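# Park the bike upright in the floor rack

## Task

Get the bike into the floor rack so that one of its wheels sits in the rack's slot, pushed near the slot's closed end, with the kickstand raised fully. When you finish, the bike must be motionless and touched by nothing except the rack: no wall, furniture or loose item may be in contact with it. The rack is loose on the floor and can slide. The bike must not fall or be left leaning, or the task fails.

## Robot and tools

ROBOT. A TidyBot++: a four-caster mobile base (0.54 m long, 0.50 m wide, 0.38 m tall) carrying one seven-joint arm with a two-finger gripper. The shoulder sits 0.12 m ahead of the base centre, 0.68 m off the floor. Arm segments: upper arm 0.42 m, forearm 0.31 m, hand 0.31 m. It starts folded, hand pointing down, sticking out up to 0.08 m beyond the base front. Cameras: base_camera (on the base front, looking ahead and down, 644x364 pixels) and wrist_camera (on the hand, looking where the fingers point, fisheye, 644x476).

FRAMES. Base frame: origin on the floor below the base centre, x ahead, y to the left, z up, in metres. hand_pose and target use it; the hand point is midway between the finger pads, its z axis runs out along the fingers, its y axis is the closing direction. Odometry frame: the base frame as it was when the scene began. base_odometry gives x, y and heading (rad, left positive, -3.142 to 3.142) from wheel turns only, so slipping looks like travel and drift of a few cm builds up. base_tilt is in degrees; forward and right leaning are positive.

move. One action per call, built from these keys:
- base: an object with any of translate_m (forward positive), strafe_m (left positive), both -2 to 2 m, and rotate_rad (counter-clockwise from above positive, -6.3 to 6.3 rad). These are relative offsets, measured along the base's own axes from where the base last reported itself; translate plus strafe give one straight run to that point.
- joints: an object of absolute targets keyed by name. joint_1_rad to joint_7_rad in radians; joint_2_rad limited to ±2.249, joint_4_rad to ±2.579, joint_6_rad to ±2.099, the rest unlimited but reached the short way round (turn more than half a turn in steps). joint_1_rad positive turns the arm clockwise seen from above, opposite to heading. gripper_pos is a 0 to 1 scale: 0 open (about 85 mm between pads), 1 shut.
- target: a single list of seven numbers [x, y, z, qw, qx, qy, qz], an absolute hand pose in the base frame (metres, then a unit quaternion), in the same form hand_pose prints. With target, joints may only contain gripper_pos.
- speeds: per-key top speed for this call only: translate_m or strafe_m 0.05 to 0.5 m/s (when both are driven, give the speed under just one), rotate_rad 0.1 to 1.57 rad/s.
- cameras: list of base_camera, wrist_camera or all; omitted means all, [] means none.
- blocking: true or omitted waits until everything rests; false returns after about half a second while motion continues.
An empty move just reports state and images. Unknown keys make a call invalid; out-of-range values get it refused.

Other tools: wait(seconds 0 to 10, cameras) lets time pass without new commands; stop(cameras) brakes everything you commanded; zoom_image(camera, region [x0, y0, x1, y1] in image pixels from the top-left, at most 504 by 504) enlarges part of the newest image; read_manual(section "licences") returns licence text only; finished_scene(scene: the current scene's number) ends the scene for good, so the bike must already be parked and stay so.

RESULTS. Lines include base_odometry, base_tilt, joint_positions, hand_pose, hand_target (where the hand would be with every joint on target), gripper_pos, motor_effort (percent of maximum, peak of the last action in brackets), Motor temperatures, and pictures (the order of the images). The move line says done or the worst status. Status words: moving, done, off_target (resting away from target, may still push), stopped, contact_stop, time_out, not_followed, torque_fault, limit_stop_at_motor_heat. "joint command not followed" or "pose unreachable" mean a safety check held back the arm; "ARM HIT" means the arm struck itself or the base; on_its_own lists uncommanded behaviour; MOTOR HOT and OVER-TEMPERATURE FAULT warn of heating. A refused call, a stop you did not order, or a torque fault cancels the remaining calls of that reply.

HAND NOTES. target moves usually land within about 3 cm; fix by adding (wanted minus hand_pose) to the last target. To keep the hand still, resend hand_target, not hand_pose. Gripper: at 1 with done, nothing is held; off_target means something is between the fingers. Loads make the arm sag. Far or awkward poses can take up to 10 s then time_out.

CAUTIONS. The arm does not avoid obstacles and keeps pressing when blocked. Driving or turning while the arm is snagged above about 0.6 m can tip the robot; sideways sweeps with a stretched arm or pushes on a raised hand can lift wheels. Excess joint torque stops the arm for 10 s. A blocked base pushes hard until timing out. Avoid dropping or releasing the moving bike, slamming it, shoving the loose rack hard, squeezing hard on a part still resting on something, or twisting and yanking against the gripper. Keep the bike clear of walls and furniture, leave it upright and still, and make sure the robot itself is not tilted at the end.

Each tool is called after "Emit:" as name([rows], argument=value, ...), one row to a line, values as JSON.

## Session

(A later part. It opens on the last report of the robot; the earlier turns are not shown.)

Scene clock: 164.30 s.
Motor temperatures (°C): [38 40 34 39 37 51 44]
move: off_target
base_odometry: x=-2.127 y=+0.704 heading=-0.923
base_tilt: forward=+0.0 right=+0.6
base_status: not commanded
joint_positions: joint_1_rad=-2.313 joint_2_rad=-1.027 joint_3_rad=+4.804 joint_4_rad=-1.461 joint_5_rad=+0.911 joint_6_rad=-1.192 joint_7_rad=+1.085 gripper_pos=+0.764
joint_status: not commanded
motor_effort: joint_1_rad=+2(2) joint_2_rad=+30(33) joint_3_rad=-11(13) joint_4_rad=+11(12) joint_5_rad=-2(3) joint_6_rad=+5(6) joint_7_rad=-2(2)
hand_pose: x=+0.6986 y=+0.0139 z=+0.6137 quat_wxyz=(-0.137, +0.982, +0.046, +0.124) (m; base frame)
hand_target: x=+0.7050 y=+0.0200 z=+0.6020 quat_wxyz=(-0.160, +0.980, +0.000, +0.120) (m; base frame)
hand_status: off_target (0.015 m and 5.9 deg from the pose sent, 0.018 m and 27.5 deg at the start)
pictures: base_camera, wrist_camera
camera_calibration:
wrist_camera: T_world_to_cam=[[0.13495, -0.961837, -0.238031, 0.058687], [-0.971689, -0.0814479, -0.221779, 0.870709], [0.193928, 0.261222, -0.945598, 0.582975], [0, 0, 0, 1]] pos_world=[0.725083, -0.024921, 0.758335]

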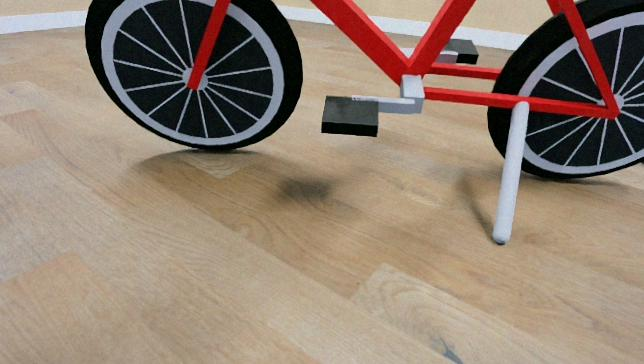

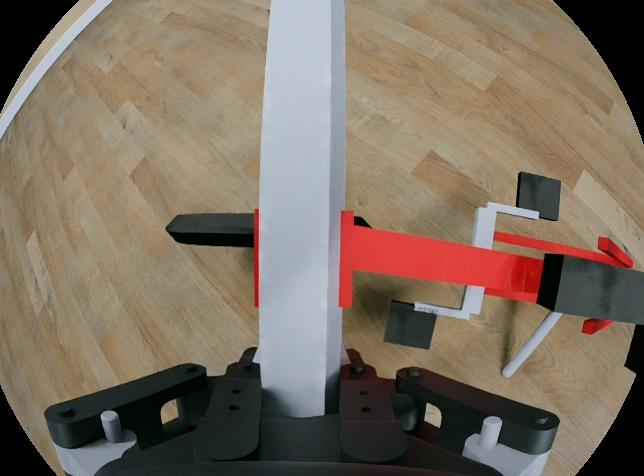

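Emit:
move(base={"translate_m": 0.07}, speeds={"translate_m": 0.08}, target=[0.705, 0.022, 0.618, -0.19, 0.979, -0.025, 0.055])

Scene clock: 165.97 s.
Motor temperatures (°C): [38 40 34 39 37 51 44]
move: off_target
base_odometry: x=-2.085 y=+0.648 heading=-0.923
base_tilt: forward=+0.0 right=+0.6
base_status: done
joint_positions: joint_1_rad=-2.371 joint_2_rad=-1.033 joint_3_rad=+4.797 joint_4_rad=-1.296 joint_5_rad=+0.867 joint_6_rad=-1.348 joint_7_rad=+1.084 gripper_pos=+0.767
joint_status: not commanded
motor_effort: joint_1_rad=+0(3) joint_2_rad=+26(32) joint_3_rad=-12(16) joint_4_rad=+12(16) joint_5_rad=-5(6) joint_6_rad=+11(13) joint_7_rad=-1(2)
hand_pose: x=+0.7072 y=+0.0063 z=+0.6360 quat_wxyz=(-0.142, +0.986, +0.011, +0.088) (m; base frame)
hand_target: x=+0.7050 y=+0.0220 z=+0.6180 quat_wxyz=(-0.190, +0.980, -0.025, +0.055) (m; base frame)
hand_status: off_target (0.024 m and 7.9 deg from the pose sent, 0.011 m and 12.9 deg at the start)
pictures: base_camera, wrist_camera
camera_calibration:
wrist_camera: T_world_to_cam=[[0.0585893, -0.964239, -0.258476, 0.122629], [-0.989807, -0.0224442, -0.140634, 0.844159], [0.129804, 0.264081, -0.955726, 0.65613], [0, 0, 0, 1]] pos_world=[0.743201, -0.0360817, 0.777495]

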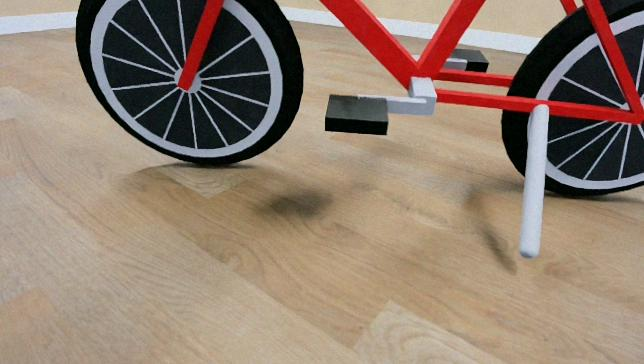

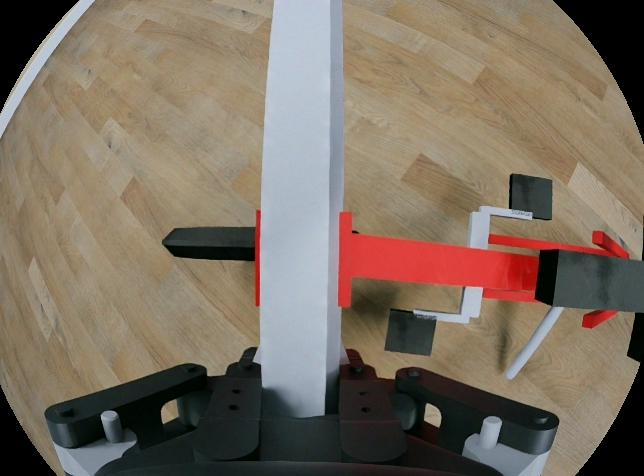

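Emit:
move(base={"translate_m": 0.065}, speeds={"translate_m": 0.08}, target=[0.703, 0.032, 0.628, -0.215, 0.976, -0.03, -0.02])

Emit:
move(joints={"gripper_pos": 0.95})

Scene clock: 175.83 s.
Motor temperatures (°C): [38 40 34 39 37 51 44]
move: off_target
base_odometry: x=-2.046 y=+0.596 heading=-0.923
base_tilt: forward=+0.0 right=+0.6
base_status: done
joint_positions: joint_1_rad=-2.469 joint_2_rad=-1.084 joint_3_rad=+4.772 joint_4_rad=-1.073 joint_5_rad=+0.859 joint_6_rad=-1.554 joint_7_rad=+1.084 gripper_pos=+0.767
joint_status: not commanded
motor_effort: joint_1_rad=+0(2) joint_2_rad=+31(33) joint_3_rad=-14(16) joint_4_rad=+9(15) joint_5_rad=-10(10) joint_6_rad=+9(13) joint_7_rad=-1(1)
hand_pose: x=+0.7155 y=+0.0053 z=+0.6501 quat_wxyz=(-0.155, +0.987, -0.019, +0.031) (m; base frame)
hand_target: x=+0.7030 y=+0.0320 z=+0.6280 quat_wxyz=(-0.215, +0.976, -0.030, -0.020) (m; base frame)
hand_status: off_target (0.037 m and 9.2 deg from the pose sent, 0.027 m and 15.7 deg at the start)
pictures: base_camera, wrist_camera
camera_calibration:
wrist_camera: T_world_to_cam=[[-0.0140083, -0.956909, -0.290051, 0.197196], [-0.999552, 0.0210789, -0.0212672, 0.783559], [0.0264648, 0.289623, -0.956775, 0.743262], [0, 0, 0, 1]] pos_world=[0.7663, -0.0430835, 0.784995]

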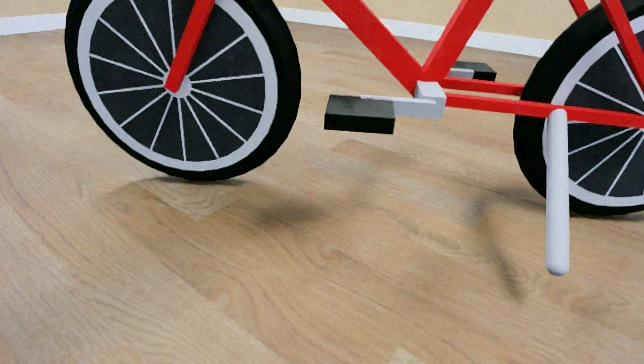

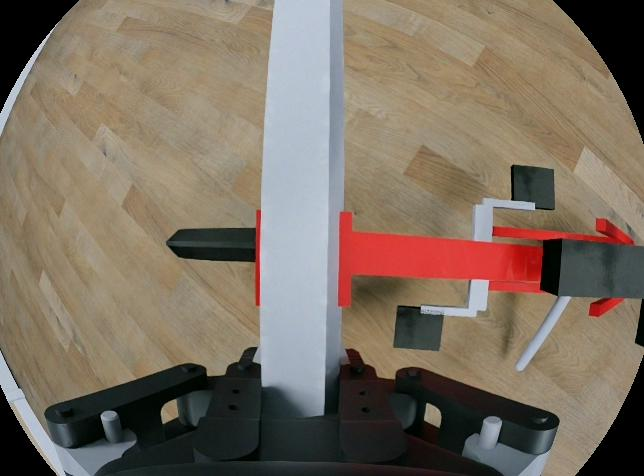

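Scene clock: 176.37 s.
Motor temperatures (°C): [38 40 34 39 37 51 44]
move: off_target
base_odometry: x=-2.046 y=+0.596 heading=-0.923
base_tilt: forward=+0.0 right=+0.6
base_status: not commanded
joint_positions: joint_1_rad=-2.469 joint_2_rad=-1.084 joint_3_rad=+4.772 joint_4_rad=-1.073 joint_5_rad=+0.859 joint_6_rad=-1.554 joint_7_rad=+1.084 gripper_pos=+0.767
joint_status: gripper_pos off_target (ended at +0.767, target +0.950)
motor_effort: joint_1_rad=+1(1) joint_2_rad=+31(31) joint_3_rad=-13(14) joint_4_rad=+9(9) joint_5_rad=-10(10) joint_6_rad=+8(9) joint_7_rad=-1(1)
hand_pose: x=+0.7155 y=+0.0053 z=+0.6501 quat_wxyz=(-0.155, +0.987, -0.019, +0.031) (m; base frame)
hand_target: x=+0.7030 y=+0.0320 z=+0.6280 quat_wxyz=(-0.215, +0.976, -0.030, -0.020) (m; base frame)
hand_status: not commanded
pictures: base_camera, wrist_camera
camera_calibration:
wrist_camera: T_world_to_cam=[[-0.0139159, -0.956906, -0.290063, 0.197185], [-0.999558, 0.0209373, -0.0211169, 0.783407], [0.0262801, 0.289641, -0.956775, 0.743394], [0, 0, 0, 1]] pos_world=[0.766268, -0.0430322, 0.785]

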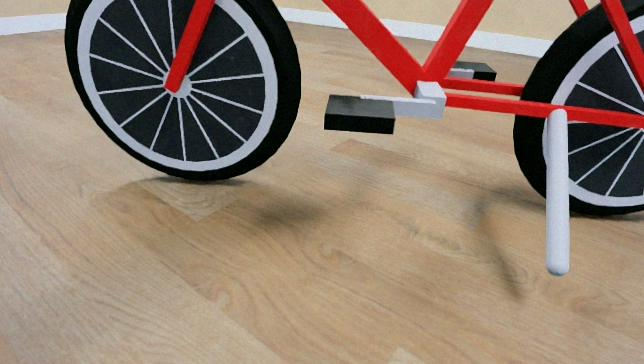

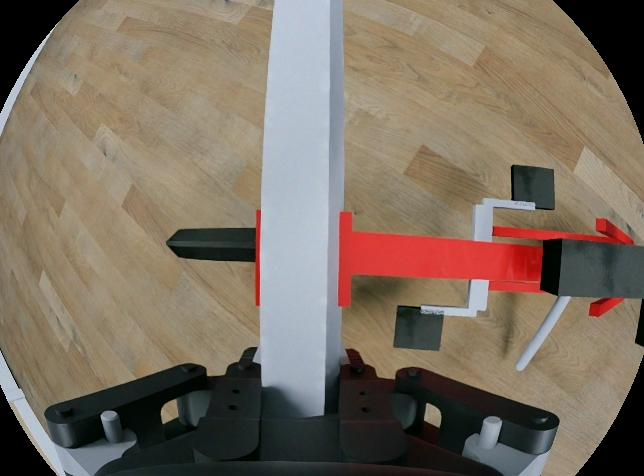

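Emit:
move(base={"strafe_m": -0.08}, speeds={"strafe_m": 0.1}, target=[0.703, 0.082, 0.628, -0.215, 0.976, -0.03, -0.02])

Scene clock: 178.37 s.
Motor temperatures (°C): [38 40 34 39 37 51 44]
move: off_target
base_odometry: x=-2.110 y=+0.548 heading=-0.923
base_tilt: forward=+0.0 right=+0.6
base_status: done
joint_positions: joint_1_rad=-2.537 joint_2_rad=-1.084 joint_3_rad=+4.772 joint_4_rad=-1.078 joint_5_rad=+0.856 joint_6_rad=-1.544 joint_7_rad=+1.031 gripper_pos=+0.767
joint_status: not commanded
motor_effort: joint_1_rad=+0(6) joint_2_rad=+31(34) joint_3_rad=-14(15) joint_4_rad=+7(10) joint_5_rad=-12(15) joint_6_rad=+3(9) joint_7_rad=+0(1)
hand_pose: x=+0.7146 y=+0.0488 z=+0.6500 quat_wxyz=(-0.160, +0.987, -0.010, +0.024) (m; base frame)
hand_target: x=+0.7030 y=+0.0820 z=+0.6280 quat_wxyz=(-0.215, +0.976, -0.030, -0.020) (m; base frame)
hand_status: off_target (0.041 m and 8.5 deg from the pose sent, 0.081 m and 9.2 deg at the start)
pictures: base_camera, wrist_camera
camera_calibration:
wrist_camera: T_world_to_cam=[[0.00180749, -0.95445, -0.298367, 0.232775], [-0.999949, 0.00122579, -0.00997886, 0.775578], [0.00989005, 0.29837, -0.954399, 0.740437], [0, 0, 0, 1]] pos_world=[0.767795, 0.000297788, 0.783865]

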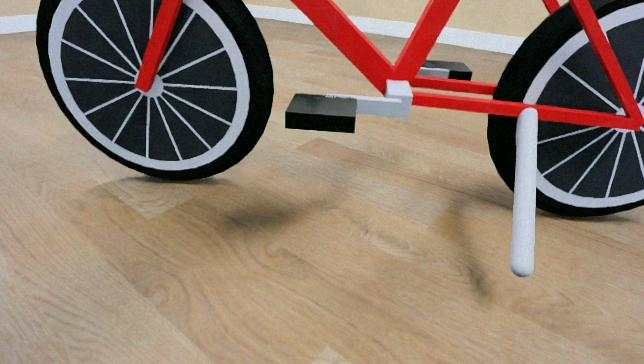

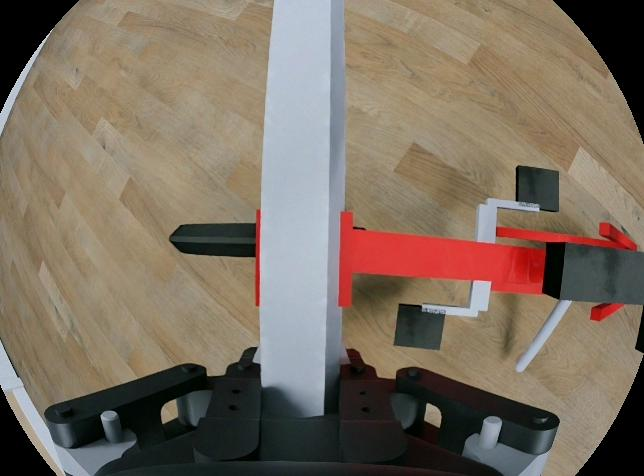

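Emit:
move(base={"strafe_m": -0.16}, speeds={"strafe_m": 0.12}, target=[0.703, 0.242, 0.628, -0.215, 0.976, -0.03, -0.02])

Scene clock: 181.23 s.
Motor temperatures (°C): [38 40 34 39 37 51 44]
move: off_target
base_odometry: x=-2.237 y=+0.451 heading=-0.923
base_tilt: forward=+0.0 right=+0.6
base_status: done
joint_positions: joint_1_rad=-2.835 joint_2_rad=-1.083 joint_3_rad=+4.804 joint_4_rad=-1.049 joint_5_rad=+0.855 joint_6_rad=-1.479 joint_7_rad=+0.809 gripper_pos=+0.767
joint_status: not commanded
motor_effort: joint_1_rad=+1(9) joint_2_rad=+33(37) joint_3_rad=-15(16) joint_4_rad=+10(13) joint_5_rad=-9(17) joint_6_rad=+10(15) joint_7_rad=+1(2)
hand_pose: x=+0.7004 y=+0.2232 z=+0.6495 quat_wxyz=(-0.176, +0.984, +0.003, +0.007) (m; base frame)
hand_target: x=+0.7030 y=+0.2420 z=+0.6280 quat_wxyz=(-0.215, +0.976, -0.030, -0.020) (m; base frame)
hand_status: off_target (0.029 m and 6.7 deg from the pose sent, 0.195 m and 8.5 deg at the start)
pictures: base_camera, wrist_camera
camera_calibration:
wrist_camera: T_world_to_cam=[[0.0232727, -0.943795, -0.329712, 0.402072], [-0.999334, -0.0312358, 0.018874, 0.749285], [-0.028112, 0.329053, -0.943893, 0.701051], [0, 0, 0, 1]] pos_world=[0.759136, 0.172195, 0.780143]

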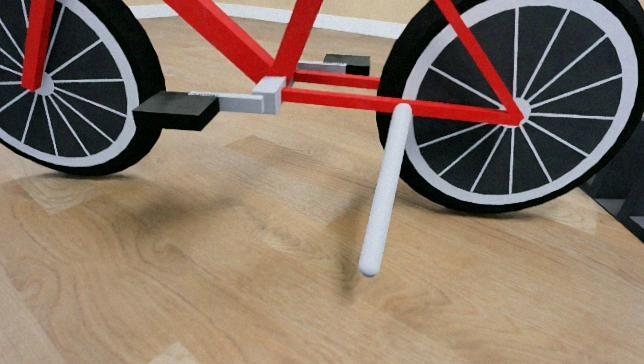

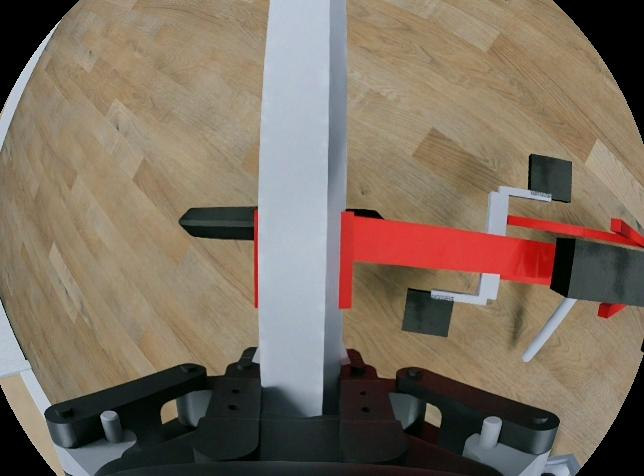

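Emit:
move(base={"translate_m": 0.045}, speeds={"translate_m": 0.08}, target=[0.708, 0.212, 0.617, -0.209, 0.9465, 0.2425, 0.0445])

Scene clock: 183.40 s.
Motor temperatures (°C): [38 40 34 39 37 51 44]
move: off_target
base_odometry: x=-2.210 y=+0.415 heading=-0.923
base_tilt: forward=+0.0 right=+0.6
base_status: done
joint_positions: joint_1_rad=-2.795 joint_2_rad=-1.101 joint_3_rad=+4.778 joint_4_rad=-1.079 joint_5_rad=+0.862 joint_6_rad=-1.484 joint_7_rad=+1.306 gripper_pos=+0.767
joint_status: not commanded
motor_effort: joint_1_rad=+0(2) joint_2_rad=+32(37) joint_3_rad=-16(17) joint_4_rad=+9(11) joint_5_rad=-12(12) joint_6_rad=+10(15) joint_7_rad=+0(3)
hand_pose: x=+0.6967 y=+0.2085 z=+0.6438 quat_wxyz=(-0.174, +0.953, +0.243, +0.044) (m; base frame)
hand_target: x=+0.7080 y=+0.2120 z=+0.6170 quat_wxyz=(-0.209, +0.946, +0.242, +0.045) (m; base frame)
hand_status: off_target (0.029 m and 4.1 deg from the pose sent, 0.035 m and 28.4 deg at the start)
pictures: base_camera, wrist_camera
camera_calibration:
wrist_camera: T_world_to_cam=[[0.491729, -0.820819, -0.290618, 0.00920835], [-0.87033, -0.473654, -0.134826, 0.846558], [-0.0269845, 0.319231, -0.947293, 0.703787], [0, 0, 0, 1]] pos_world=[0.751248, 0.183863, 0.783507]

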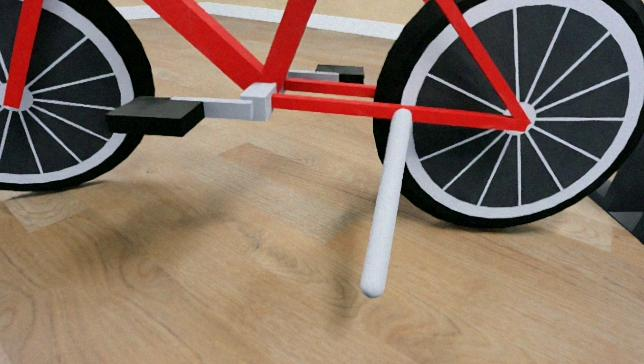

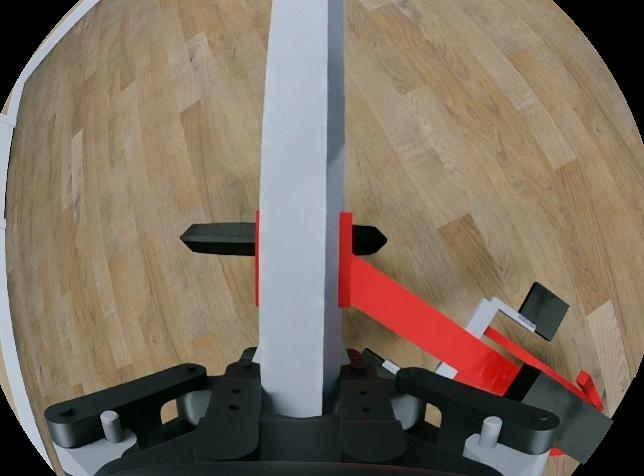

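Emit:
move(base={"translate_m": -0.055, "strafe_m": 0.13}, speeds={"strafe_m": 0.1})

Scene clock: 185.53 s.
Motor temperatures (°C): [38 40 34 39 37 51 44]
move: done
base_odometry: x=-2.140 y=+0.537 heading=-0.923
base_tilt: forward=+0.0 right=+0.6
base_status: done
joint_positions: joint_1_rad=-2.787 joint_2_rad=-1.101 joint_3_rad=+4.775 joint_4_rad=-1.082 joint_5_rad=+0.864 joint_6_rad=-1.483 joint_7_rad=+1.311 gripper_pos=+0.767
joint_status: not commanded
motor_effort: joint_1_rad=-1(4) joint_2_rad=+30(32) joint_3_rad=-15(16) joint_4_rad=+9(11) joint_5_rad=-11(12) joint_6_rad=+11(14) joint_7_rad=-1(1)
hand_pose: x=+0.6977 y=+0.2053 z=+0.6442 quat_wxyz=(-0.174, +0.953, +0.243, +0.046) (m; base frame)
hand_target: x=+0.7080 y=+0.2120 z=+0.6170 quat_wxyz=(-0.209, +0.946, +0.242, +0.045) (m; base frame)
hand_status: not commanded
pictures: base_camera, wrist_camera
camera_calibration:
wrist_camera: T_world_to_cam=[[0.493012, -0.820242, -0.290074, 0.00486854], [-0.86971, -0.47357, -0.139054, 0.848197], [-0.0233127, 0.320836, -0.946848, 0.702103], [0, 0, 0, 1]] pos_world=[0.751653, 0.180414, 0.784142]

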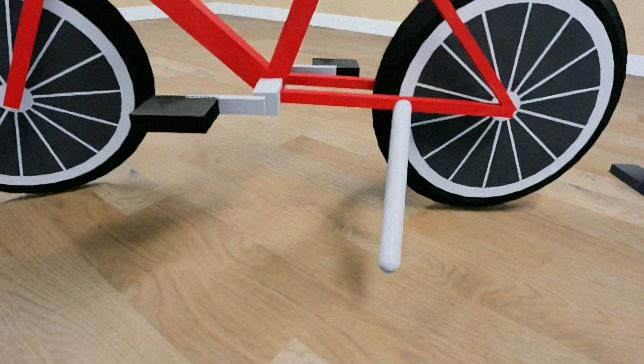

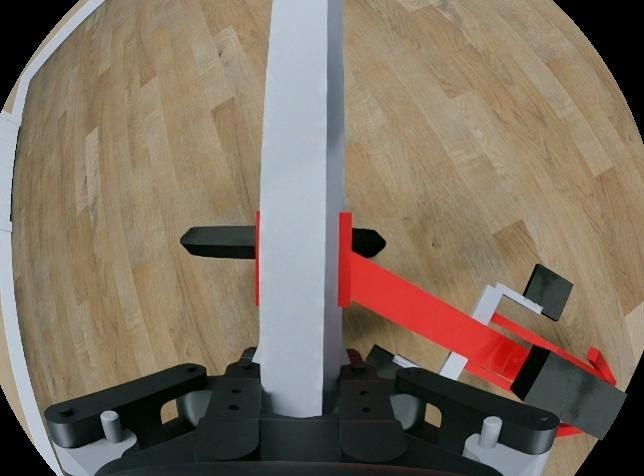

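Emit:
move(target=[0.697, 0.243, 0.626, -0.218, 0.975, -0.028, -0.022])

Emit:
zoom_image(camera="base_camera", region=[344, 0, 644, 300])

Scene clock: 187.13 s.
Motor temperatures (°C): [38 40 34 39 37 51 44]
move: off_target
base_odometry: x=-2.140 y=+0.537 heading=-0.923
base_tilt: forward=+0.0 right=+0.6
base_status: not commanded
joint_positions: joint_1_rad=-2.816 joint_2_rad=-1.081 joint_3_rad=+4.783 joint_4_rad=-1.081 joint_5_rad=+0.861 joint_6_rad=-1.471 joint_7_rad=+0.813 gripper_pos=+0.767
joint_status: not commanded
motor_effort: joint_1_rad=+1(2) joint_2_rad=+27(30) joint_3_rad=-11(15) joint_4_rad=+7(10) joint_5_rad=-8(11) joint_6_rad=+6(11) joint_7_rad=-1(3)
hand_pose: x=+0.6950 y=+0.2222 z=+0.6519 quat_wxyz=(-0.179, +0.984, +0.014, +0.011) (m; base frame)
hand_target: x=+0.6970 y=+0.2430 z=+0.6260 quat_wxyz=(-0.218, +0.975, -0.028, -0.022) (m; base frame)
hand_status: off_target (0.033 m and 7.7 deg from the pose sent, 0.042 m and 32.7 deg at the start)
pictures: base_camera, wrist_camera
camera_calibration:
wrist_camera: T_world_to_cam=[[0.0461805, -0.941321, -0.334337, 0.388576], [-0.998645, -0.0515365, 0.007162, 0.755427], [-0.0239723, 0.333554, -0.942426, 0.698692], [0, 0, 0, 1]] pos_world=[0.753208, 0.171655, 0.78297]

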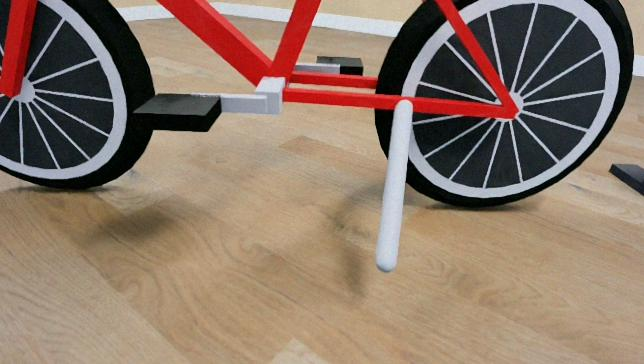

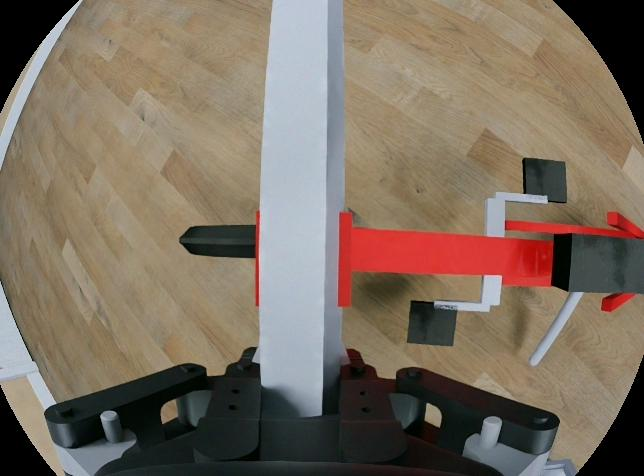

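Scaled by 1.680.

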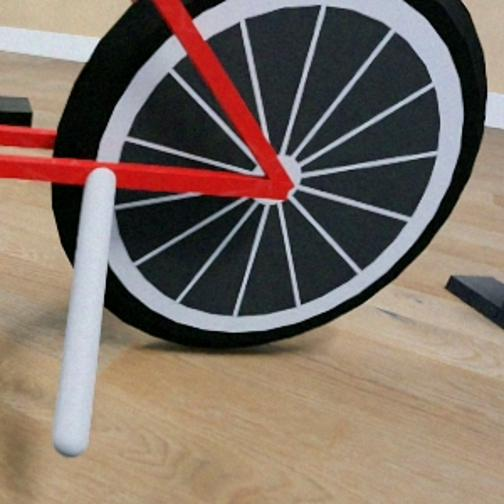

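Emit:
move(base={"strafe_m": -0.24}, speeds={"strafe_m": 0.14}, target=[0.697, 0.383, 0.626, -0.219, 0.9725, -0.075, -0.0115])

Emit:
zoom_image(camera="base_camera", region=[244, 0, 644, 364])

Scene clock: 190.13 s.
Motor temperatures (°C): [38 40 34 39 37 51 44]
move: off_target
base_odometry: x=-2.331 y=+0.392 heading=-0.923
base_tilt: forward=+0.0 right=+0.6
base_status: done
joint_positions: joint_1_rad=-3.135 joint_2_rad=-1.103 joint_3_rad=+4.824 joint_4_rad=-0.933 joint_5_rad=+0.912 joint_6_rad=-1.436 joint_7_rad=+0.568 gripper_pos=+0.767
joint_status: not commanded
motor_effort: joint_1_rad=+3(7) joint_2_rad=+34(38) joint_3_rad=-13(17) joint_4_rad=+10(12) joint_5_rad=-6(13) joint_6_rad=+13(18) joint_7_rad=+0(1)
hand_pose: x=+0.6744 y=+0.3784 z=+0.6539 quat_wxyz=(-0.193, +0.981, -0.027, +0.002) (m; base frame)
hand_target: x=+0.6970 y=+0.3830 z=+0.6260 quat_wxyz=(-0.219, +0.973, -0.075, -0.011) (m; base frame)
hand_status: off_target (0.036 m and 6.5 deg from the pose sent, 0.163 m and 11.6 deg at the start)
pictures: base_camera, wrist_camera
camera_calibration:
wrist_camera: T_world_to_cam=[[-0.0370665, -0.931409, -0.362082, 0.607725], [-0.998914, 0.0242965, 0.0397598, 0.693135], [-0.0282353, 0.363162, -0.931298, 0.632369], [0, 0, 0, 1]] pos_world=[0.732764, 0.319547, 0.781411]

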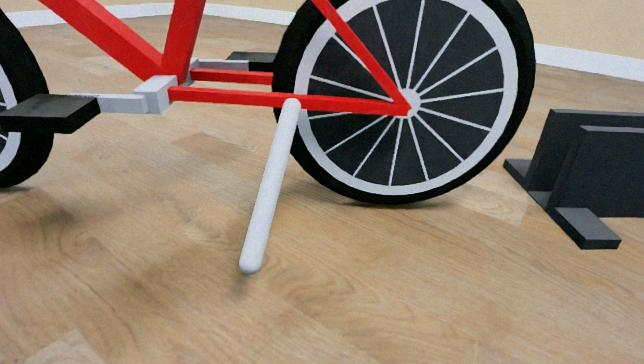

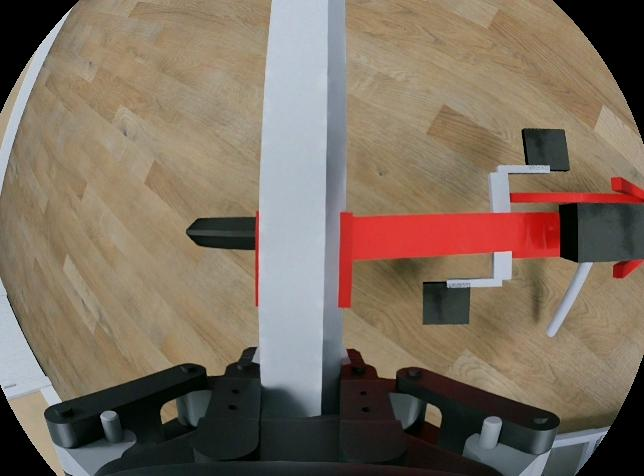

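Scaled by 1.260.

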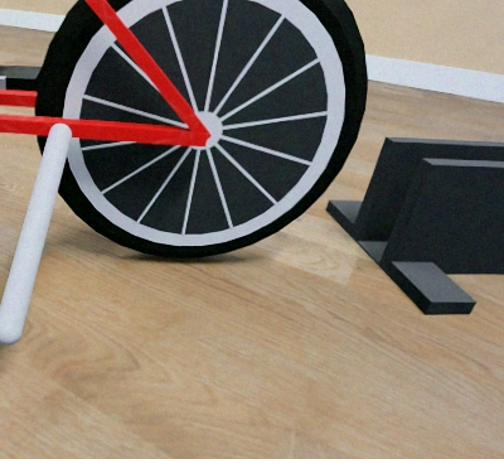

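Emit:
zoom_image(camera="base_camera", region=[484, 80, 644, 260])

Scaled by 2.800.

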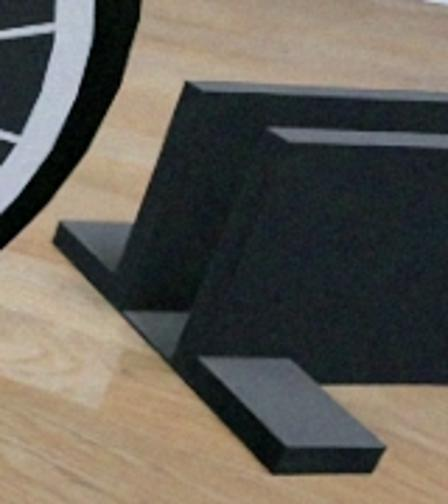

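Emit:
move(base={"strafe_m": -0.12}, speeds={"strafe_m": 0.1}, target=[0.72, 0.383, 0.626, -0.219, 0.9725, -0.075, -0.0115])

Emit:
zoom_image(camera="base_camera", region=[344, 0, 644, 280])

Scene clock: 192.67 s.
Motor temperatures (°C): [38 40 34 39 37 51 44]
move: off_target
base_odometry: x=-2.427 y=+0.320 heading=-0.923
base_tilt: forward=+0.0 right=+0.6
base_status: done
joint_positions: joint_1_rad=-3.201 joint_2_rad=-1.112 joint_3_rad=+4.870 joint_4_rad=-0.809 joint_5_rad=+0.880 joint_6_rad=-1.463 joint_7_rad=+0.584 gripper_pos=+0.767
joint_status: not commanded
motor_effort: joint_1_rad=+6(8) joint_2_rad=+36(41) joint_3_rad=-10(16) joint_4_rad=+14(14) joint_5_rad=+0(10) joint_6_rad=+18(21) joint_7_rad=+1(1)
hand_pose: x=+0.6865 y=+0.3942 z=+0.6570 quat_wxyz=(-0.198, +0.979, -0.047, -0.008) (m; base frame)
hand_target: x=+0.7200 y=+0.3830 z=+0.6260 quat_wxyz=(-0.219, +0.973, -0.075, -0.012) (m; base frame)
hand_status: off_target (0.047 m and 4.1 deg from the pose sent, 0.054 m and 6.5 deg at the start)
pictures: base_camera, wrist_camera
camera_calibration:
wrist_camera: T_world_to_cam=[[-0.0795307, -0.924809, -0.372026, 0.657114], [-0.996079, 0.0592227, 0.0657189, 0.671899], [-0.038745, 0.375794, -0.925893, 0.628485], [0, 0, 0, 1]] pos_world=[0.745876, 0.331732, 0.782216]

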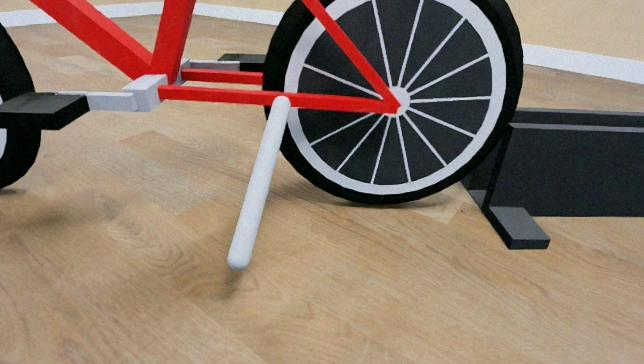

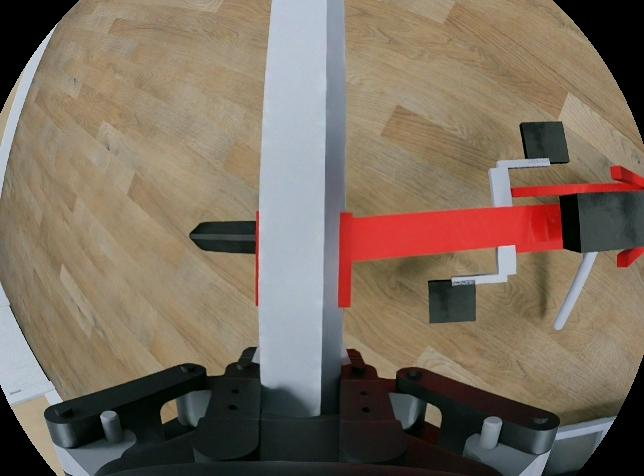

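Scaled by 1.680.

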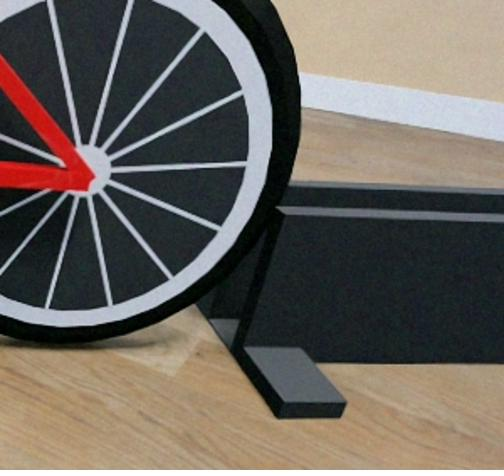

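Emit:
move(base={"strafe_m": -0.1}, speeds={"strafe_m": 0.1}, target=[0.733, 0.37, 0.626, -0.219, 0.9725, -0.065, -0.0115])

Emit:
zoom_image(camera="base_camera", region=[344, 0, 644, 280])

Scene clock: 194.33 s.
Motor temperatures (°C): [38 40 34 39 37 51 44]
move: off_target
base_odometry: x=-2.507 y=+0.260 heading=-0.923
base_tilt: forward=+0.0 right=+0.6
base_status: done
joint_positions: joint_1_rad=-3.200 joint_2_rad=-1.144 joint_3_rad=+4.812 joint_4_rad=-0.741 joint_5_rad=+0.920 joint_6_rad=-1.515 joint_7_rad=+0.627 gripper_pos=+0.767
joint_status: not commanded
motor_effort: joint_1_rad=+5(14) joint_2_rad=+39(42) joint_3_rad=-10(12) joint_4_rad=+11(15) joint_5_rad=-1(7) joint_6_rad=+16(20) joint_7_rad=+1(1)
hand_pose: x=+0.6987 y=+0.3846 z=+0.6593 quat_wxyz=(-0.205, +0.978, -0.045, -0.015) (m; base frame)
hand_target: x=+0.7330 y=+0.3700 z=+0.6260 quat_wxyz=(-0.219, +0.973, -0.065, -0.012) (m; base frame)
hand_status: off_target (0.050 m and 2.9 deg from the pose sent, 0.061 m and 3.3 deg at the start)
pictures: base_camera, wrist_camera
camera_calibration:
wrist_camera: T_world_to_cam=[[-0.0785037, -0.919708, -0.384675, 0.655703], [-0.995453, 0.0514393, 0.0801654, 0.677483], [-0.0539413, 0.389219, -0.919565, 0.635998], [0, 0, 0, 1]] pos_world=[0.760185, 0.320663, 0.782763]

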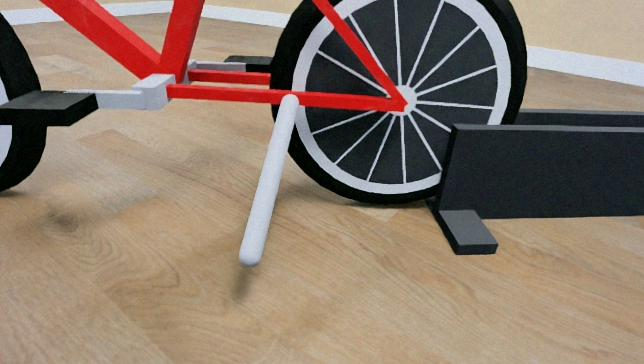

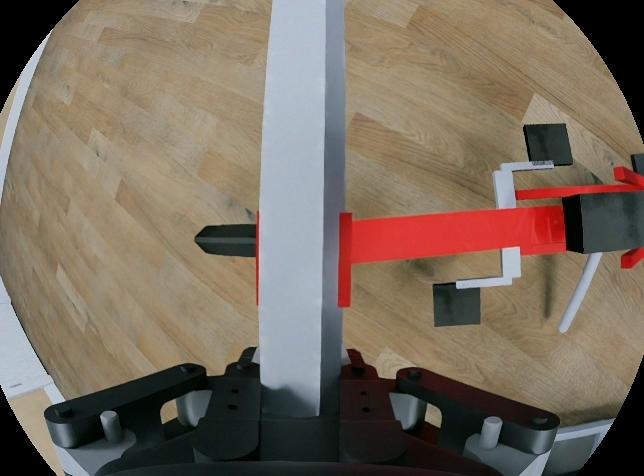

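Scaled by 1.680.

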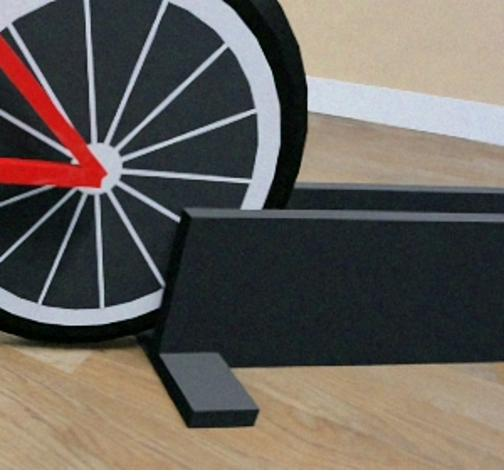

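Emit:
move(base={"strafe_m": -0.1}, speeds={"strafe_m": 0.1}, target=[0.733, 0.36, 0.63, -0.2185, 0.974, -0.031, -0.019])

Emit:
zoom_image(camera="base_camera", region=[344, 0, 644, 280])

Scene clock: 196.30 s.
Motor temperatures (°C): [38 40 34 39 37 51 44]
move: off_target
base_odometry: x=-2.587 y=+0.200 heading=-0.923
base_tilt: forward=+0.0 right=+0.6
base_status: done
joint_positions: joint_1_rad=-3.246 joint_2_rad=-1.173 joint_3_rad=+4.749 joint_4_rad=-0.690 joint_5_rad=+0.987 joint_6_rad=-1.554 joint_7_rad=+0.726 gripper_pos=+0.767
joint_status: not commanded
motor_effort: joint_1_rad=+10(17) joint_2_rad=+40(44) joint_3_rad=-12(13) joint_4_rad=+10(13) joint_5_rad=-6(10) joint_6_rad=+10(16) joint_7_rad=+0(2)
hand_pose: x=+0.6948 y=+0.4010 z=+0.6592 quat_wxyz=(-0.207, +0.978, +0.011, -0.010) (m; base frame)
hand_target: x=+0.7330 y=+0.3600 z=+0.6300 quat_wxyz=(-0.219, +0.975, -0.031, -0.019) (m; base frame)
hand_status: off_target (0.063 m and 5.1 deg from the pose sent, 0.051 m and 2.3 deg at the start)
pictures: base_camera, wrist_camera
camera_calibration:
wrist_camera: T_world_to_cam=[[0.0334657, -0.92038, -0.389591, 0.596159], [-0.997287, -0.0563254, 0.0473982, 0.738906], [-0.0655682, 0.386947, -0.919768, 0.638423], [0, 0, 0, 1]] pos_world=[0.758811, 0.343276, 0.784436]

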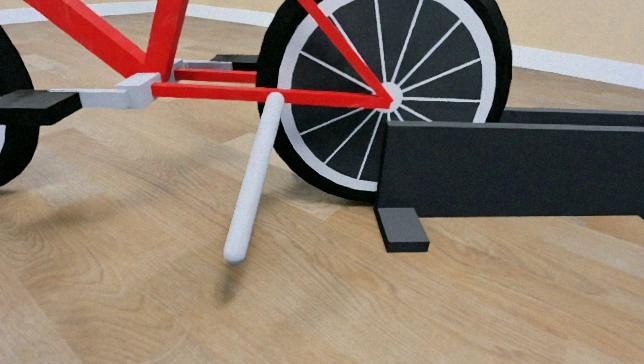

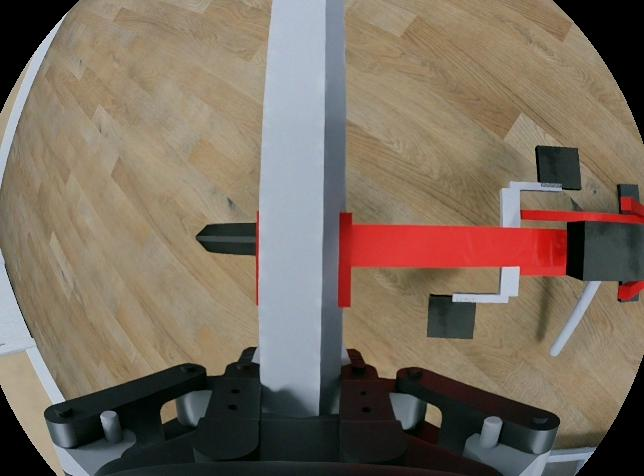

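Scaled by 1.680.

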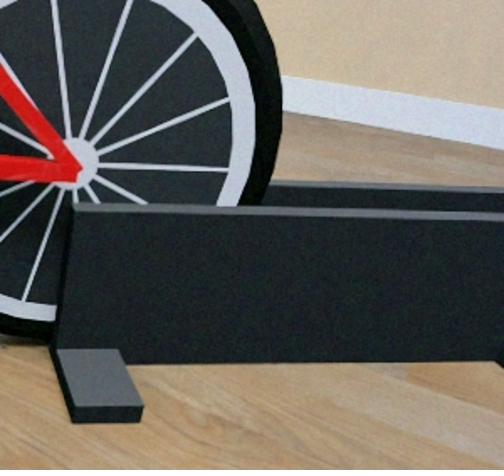

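Emit:
move(base={"strafe_m": -0.1}, speeds={"strafe_m": 0.1}, target=[0.738, 0.345, 0.63, -0.2185, 0.974, -0.05, -0.015])

Emit:
zoom_image(camera="base_camera", region=[244, 0, 644, 280])

Scene clock: 198.03 s.
Motor temperatures (°C): [38 40 34 39 37 51 44]
move: off_target
base_odometry: x=-2.667 y=+0.139 heading=-0.922
base_tilt: forward=+0.0 right=+0.6
base_status: done
joint_positions: joint_1_rad=-3.224 joint_2_rad=-1.169 joint_3_rad=+4.751 joint_4_rad=-0.724 joint_5_rad=+0.981 joint_6_rad=-1.536 joint_7_rad=+0.726 gripper_pos=+0.767
joint_status: not commanded
motor_effort: joint_1_rad=+14(19) joint_2_rad=+38(41) joint_3_rad=-9(12) joint_4_rad=+11(13) joint_5_rad=-1(10) joint_6_rad=+10(11) joint_7_rad=-1(3)
hand_pose: x=+0.6951 y=+0.3963 z=+0.6588 quat_wxyz=(-0.208, +0.978, +0.015, -0.006) (m; base frame)
hand_target: x=+0.7380 y=+0.3450 z=+0.6300 quat_wxyz=(-0.219, +0.974, -0.050, -0.015) (m; base frame)
hand_status: off_target (0.073 m and 7.6 deg from the pose sent, 0.076 m and 7.2 deg at the start)
pictures: base_camera, wrist_camera
camera_calibration:
wrist_camera: T_world_to_cam=[[0.0425354, -0.919314, -0.39122, 0.586007], [-0.997423, -0.0617187, 0.0365856, 0.748299], [-0.0577792, 0.388655, -0.91957, 0.633667], [0, 0, 0, 1]] pos_world=[0.758057, 0.33863, 0.784582]

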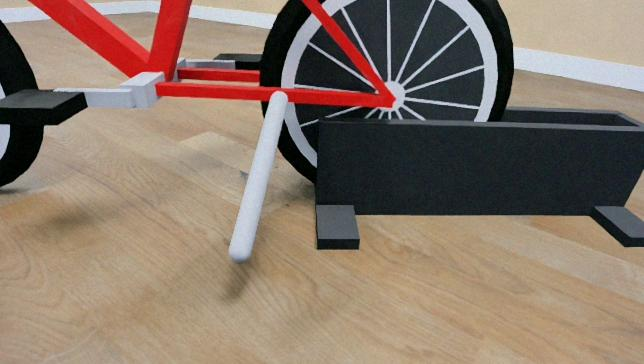

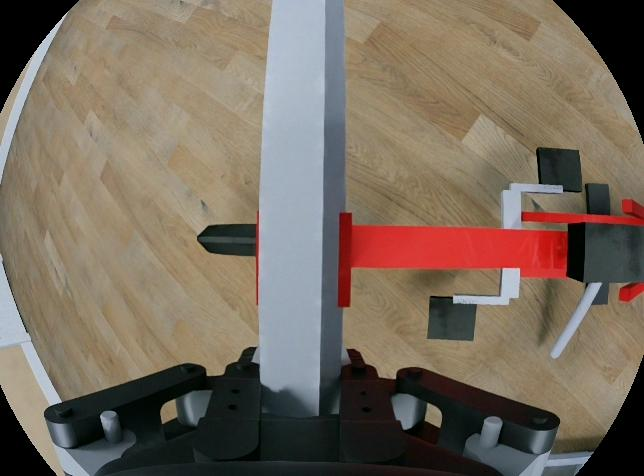

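Scaled by 1.260.

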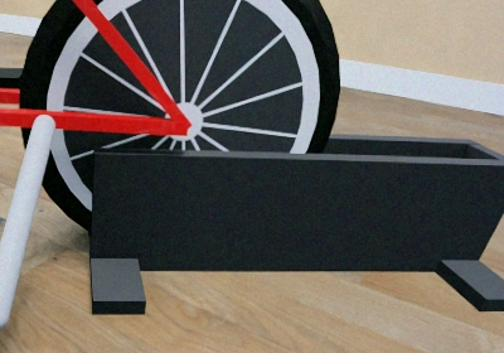

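Emit:
move(base={"strafe_m": -0.1}, speeds={"strafe_m": 0.1}, target=[0.738, 0.345, 0.63, -0.2185, 0.974, -0.05, -0.015])

Emit:
zoom_image(camera="base_camera", region=[244, 0, 644, 280])

Scene clock: 200.23 s.
Motor temperatures (°C): [38 40 34 39 37 51 44]
move: off_target
base_odometry: x=-2.747 y=+0.079 heading=-0.922
base_tilt: forward=+0.0 right=+0.6
base_status: done
joint_positions: joint_1_rad=-3.183 joint_2_rad=-1.166 joint_3_rad=+4.757 joint_4_rad=-0.724 joint_5_rad=+0.962 joint_6_rad=-1.550 joint_7_rad=+0.726 gripper_pos=+0.767
joint_status: not commanded
motor_effort: joint_1_rad=+7(21) joint_2_rad=+35(42) joint_3_rad=-7(13) joint_4_rad=+10(13) joint_5_rad=+4(11) joint_6_rad=+16(16) joint_7_rad=+0(3)
hand_pose: x=+0.7047 y=+0.3711 z=+0.6591 quat_wxyz=(-0.207, +0.978, -0.004, -0.011) (m; base frame)
hand_target: x=+0.7380 y=+0.3450 z=+0.6300 quat_wxyz=(-0.219, +0.974, -0.050, -0.015) (m; base frame)
hand_status: off_target (0.051 m and 5.5 deg from the pose sent, 0.073 m and 7.6 deg at the start)
pictures: base_camera, wrist_camera
camera_calibration:
wrist_camera: T_world_to_cam=[[0.0032217, -0.921462, -0.388455, 0.589235], [-0.998114, -0.0267739, 0.0552328, 0.731482], [-0.0612954, 0.387545, -0.919811, 0.647406], [0, 0, 0, 1]] pos_world=[0.767887, 0.311643, 0.783981]

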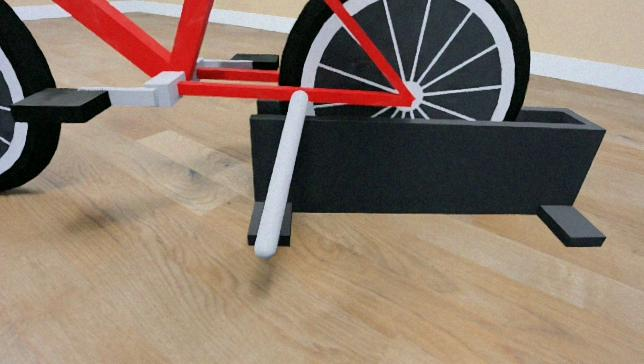

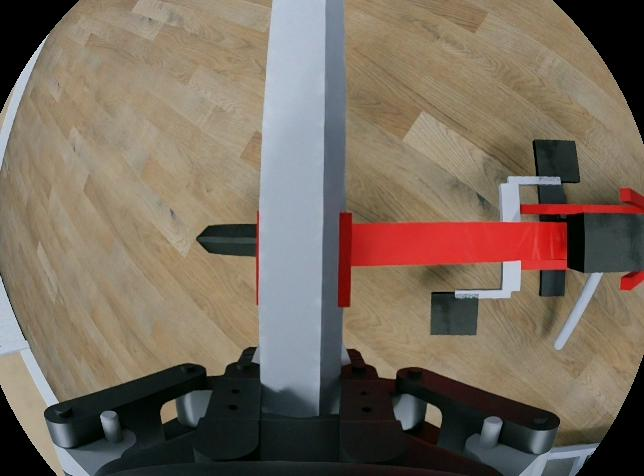

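Scaled by 1.260.

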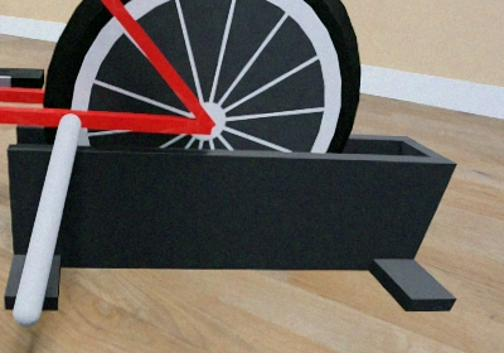

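Emit:
move(base={"strafe_m": -0.07}, speeds={"strafe_m": 0.08}, target=[0.735, 0.345, 0.63, -0.2185, 0.974, -0.045, -0.015])

Emit:
zoom_image(camera="base_camera", region=[364, 0, 644, 280])

Scene clock: 202.00 s.
Motor temperatures (°C): [38 41 34 39 37 51 44]
move: off_target
base_odometry: x=-2.803 y=+0.037 heading=-0.922
base_tilt: forward=+0.0 right=+0.6
base_status: done
joint_positions: joint_1_rad=-3.180 joint_2_rad=-1.164 joint_3_rad=+4.758 joint_4_rad=-0.736 joint_5_rad=+0.959 joint_6_rad=-1.543 joint_7_rad=+0.726 gripper_pos=+0.767
joint_status: not commanded
motor_effort: joint_1_rad=+7(14) joint_2_rad=+38(38) joint_3_rad=-10(11) joint_4_rad=+11(11) joint_5_rad=+0(6) joint_6_rad=+14(15) joint_7_rad=+0(1)
hand_pose: x=+0.7028 y=+0.3726 z=+0.6592 quat_wxyz=(-0.207, +0.978, +0.000, -0.010) (m; base frame)
hand_target: x=+0.7350 y=+0.3450 z=+0.6300 quat_wxyz=(-0.219, +0.975, -0.045, -0.015) (m; base frame)
hand_status: off_target (0.051 m and 5.3 deg from the pose sent, 0.049 m and 4.9 deg at the start)
pictures: base_camera, wrist_camera
camera_calibration:
wrist_camera: T_world_to_cam=[[0.0109699, -0.920768, -0.389956, 0.585955], [-0.998121, -0.0335917, 0.0512387, 0.734856], [-0.0602782, 0.388661, -0.919407, 0.64532], [0, 0, 0, 1]] pos_world=[0.765946, 0.313403, 0.784156]

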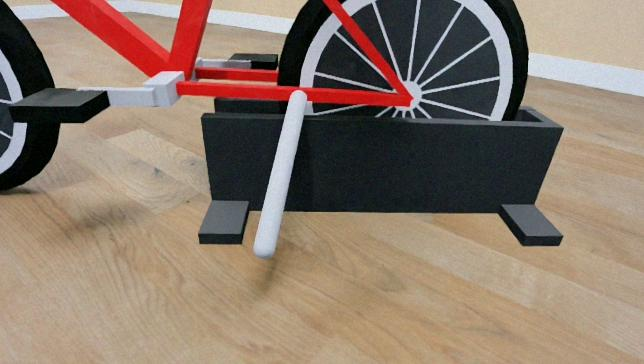

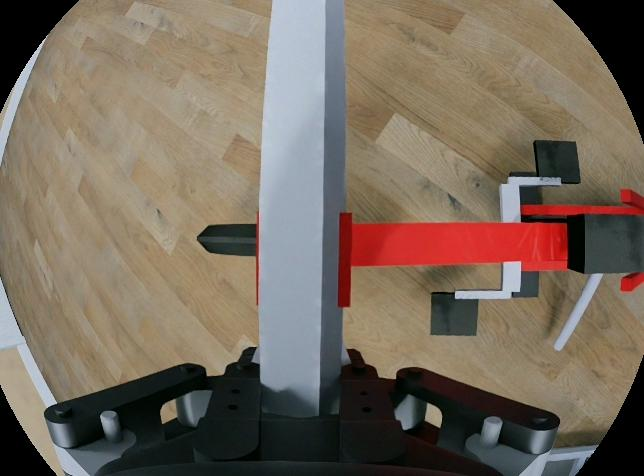

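Scaled by 1.800.

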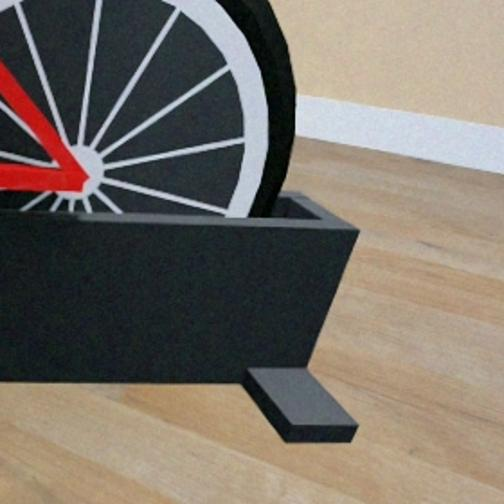

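Emit:
move(base={"strafe_m": -0.03}, speeds={"strafe_m": 0.08}, target=[0.735, 0.345, 0.63, -0.2185, 0.974, -0.045, -0.015], cameras=["base_camera"])

Emit:
zoom_image(camera="base_camera", region=[464, 40, 604, 180])

Scene clock: 203.00 s.
Motor temperatures (°C): [38 41 34 39 37 51 44]
move: off_target
base_odometry: x=-2.826 y=+0.019 heading=-0.921
base_tilt: forward=+0.0 right=+0.6
base_status: done
joint_positions: joint_1_rad=-3.194 joint_2_rad=-1.164 joint_3_rad=+4.757 joint_4_rad=-0.736 joint_5_rad=+0.963 joint_6_rad=-1.537 joint_7_rad=+0.726 gripper_pos=+0.767
joint_status: not commanded
motor_effort: joint_1_rad=+10(15) joint_2_rad=+37(43) joint_3_rad=-11(14) joint_4_rad=+10(11) joint_5_rad=-6(10) joint_6_rad=+8(14) joint_7_rad=-1(2)
hand_pose: x=+0.6997 y=+0.3812 z=+0.6591 quat_wxyz=(-0.208, +0.978, +0.006, -0.008) (m; base frame)
hand_target: x=+0.7350 y=+0.3450 z=+0.6300 quat_wxyz=(-0.219, +0.975, -0.045, -0.015) (m; base frame)
hand_status: off_target (0.058 m and 6.0 deg from the pose sent, 0.051 m and 5.3 deg at the start)
pictures: base_camera

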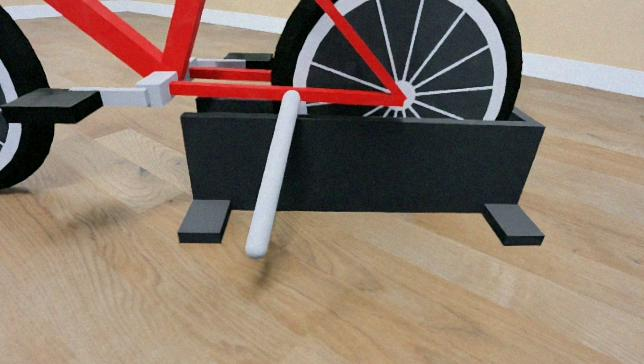

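Scaled by 3.600.

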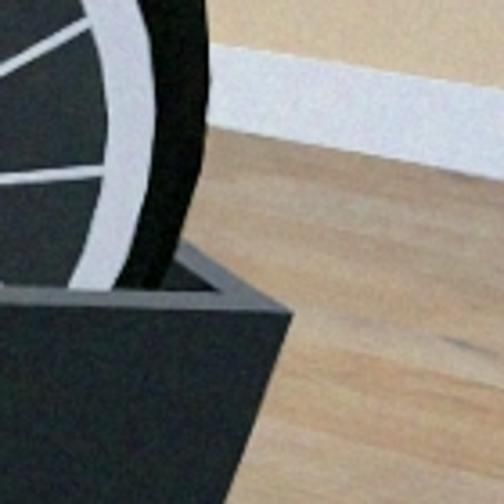

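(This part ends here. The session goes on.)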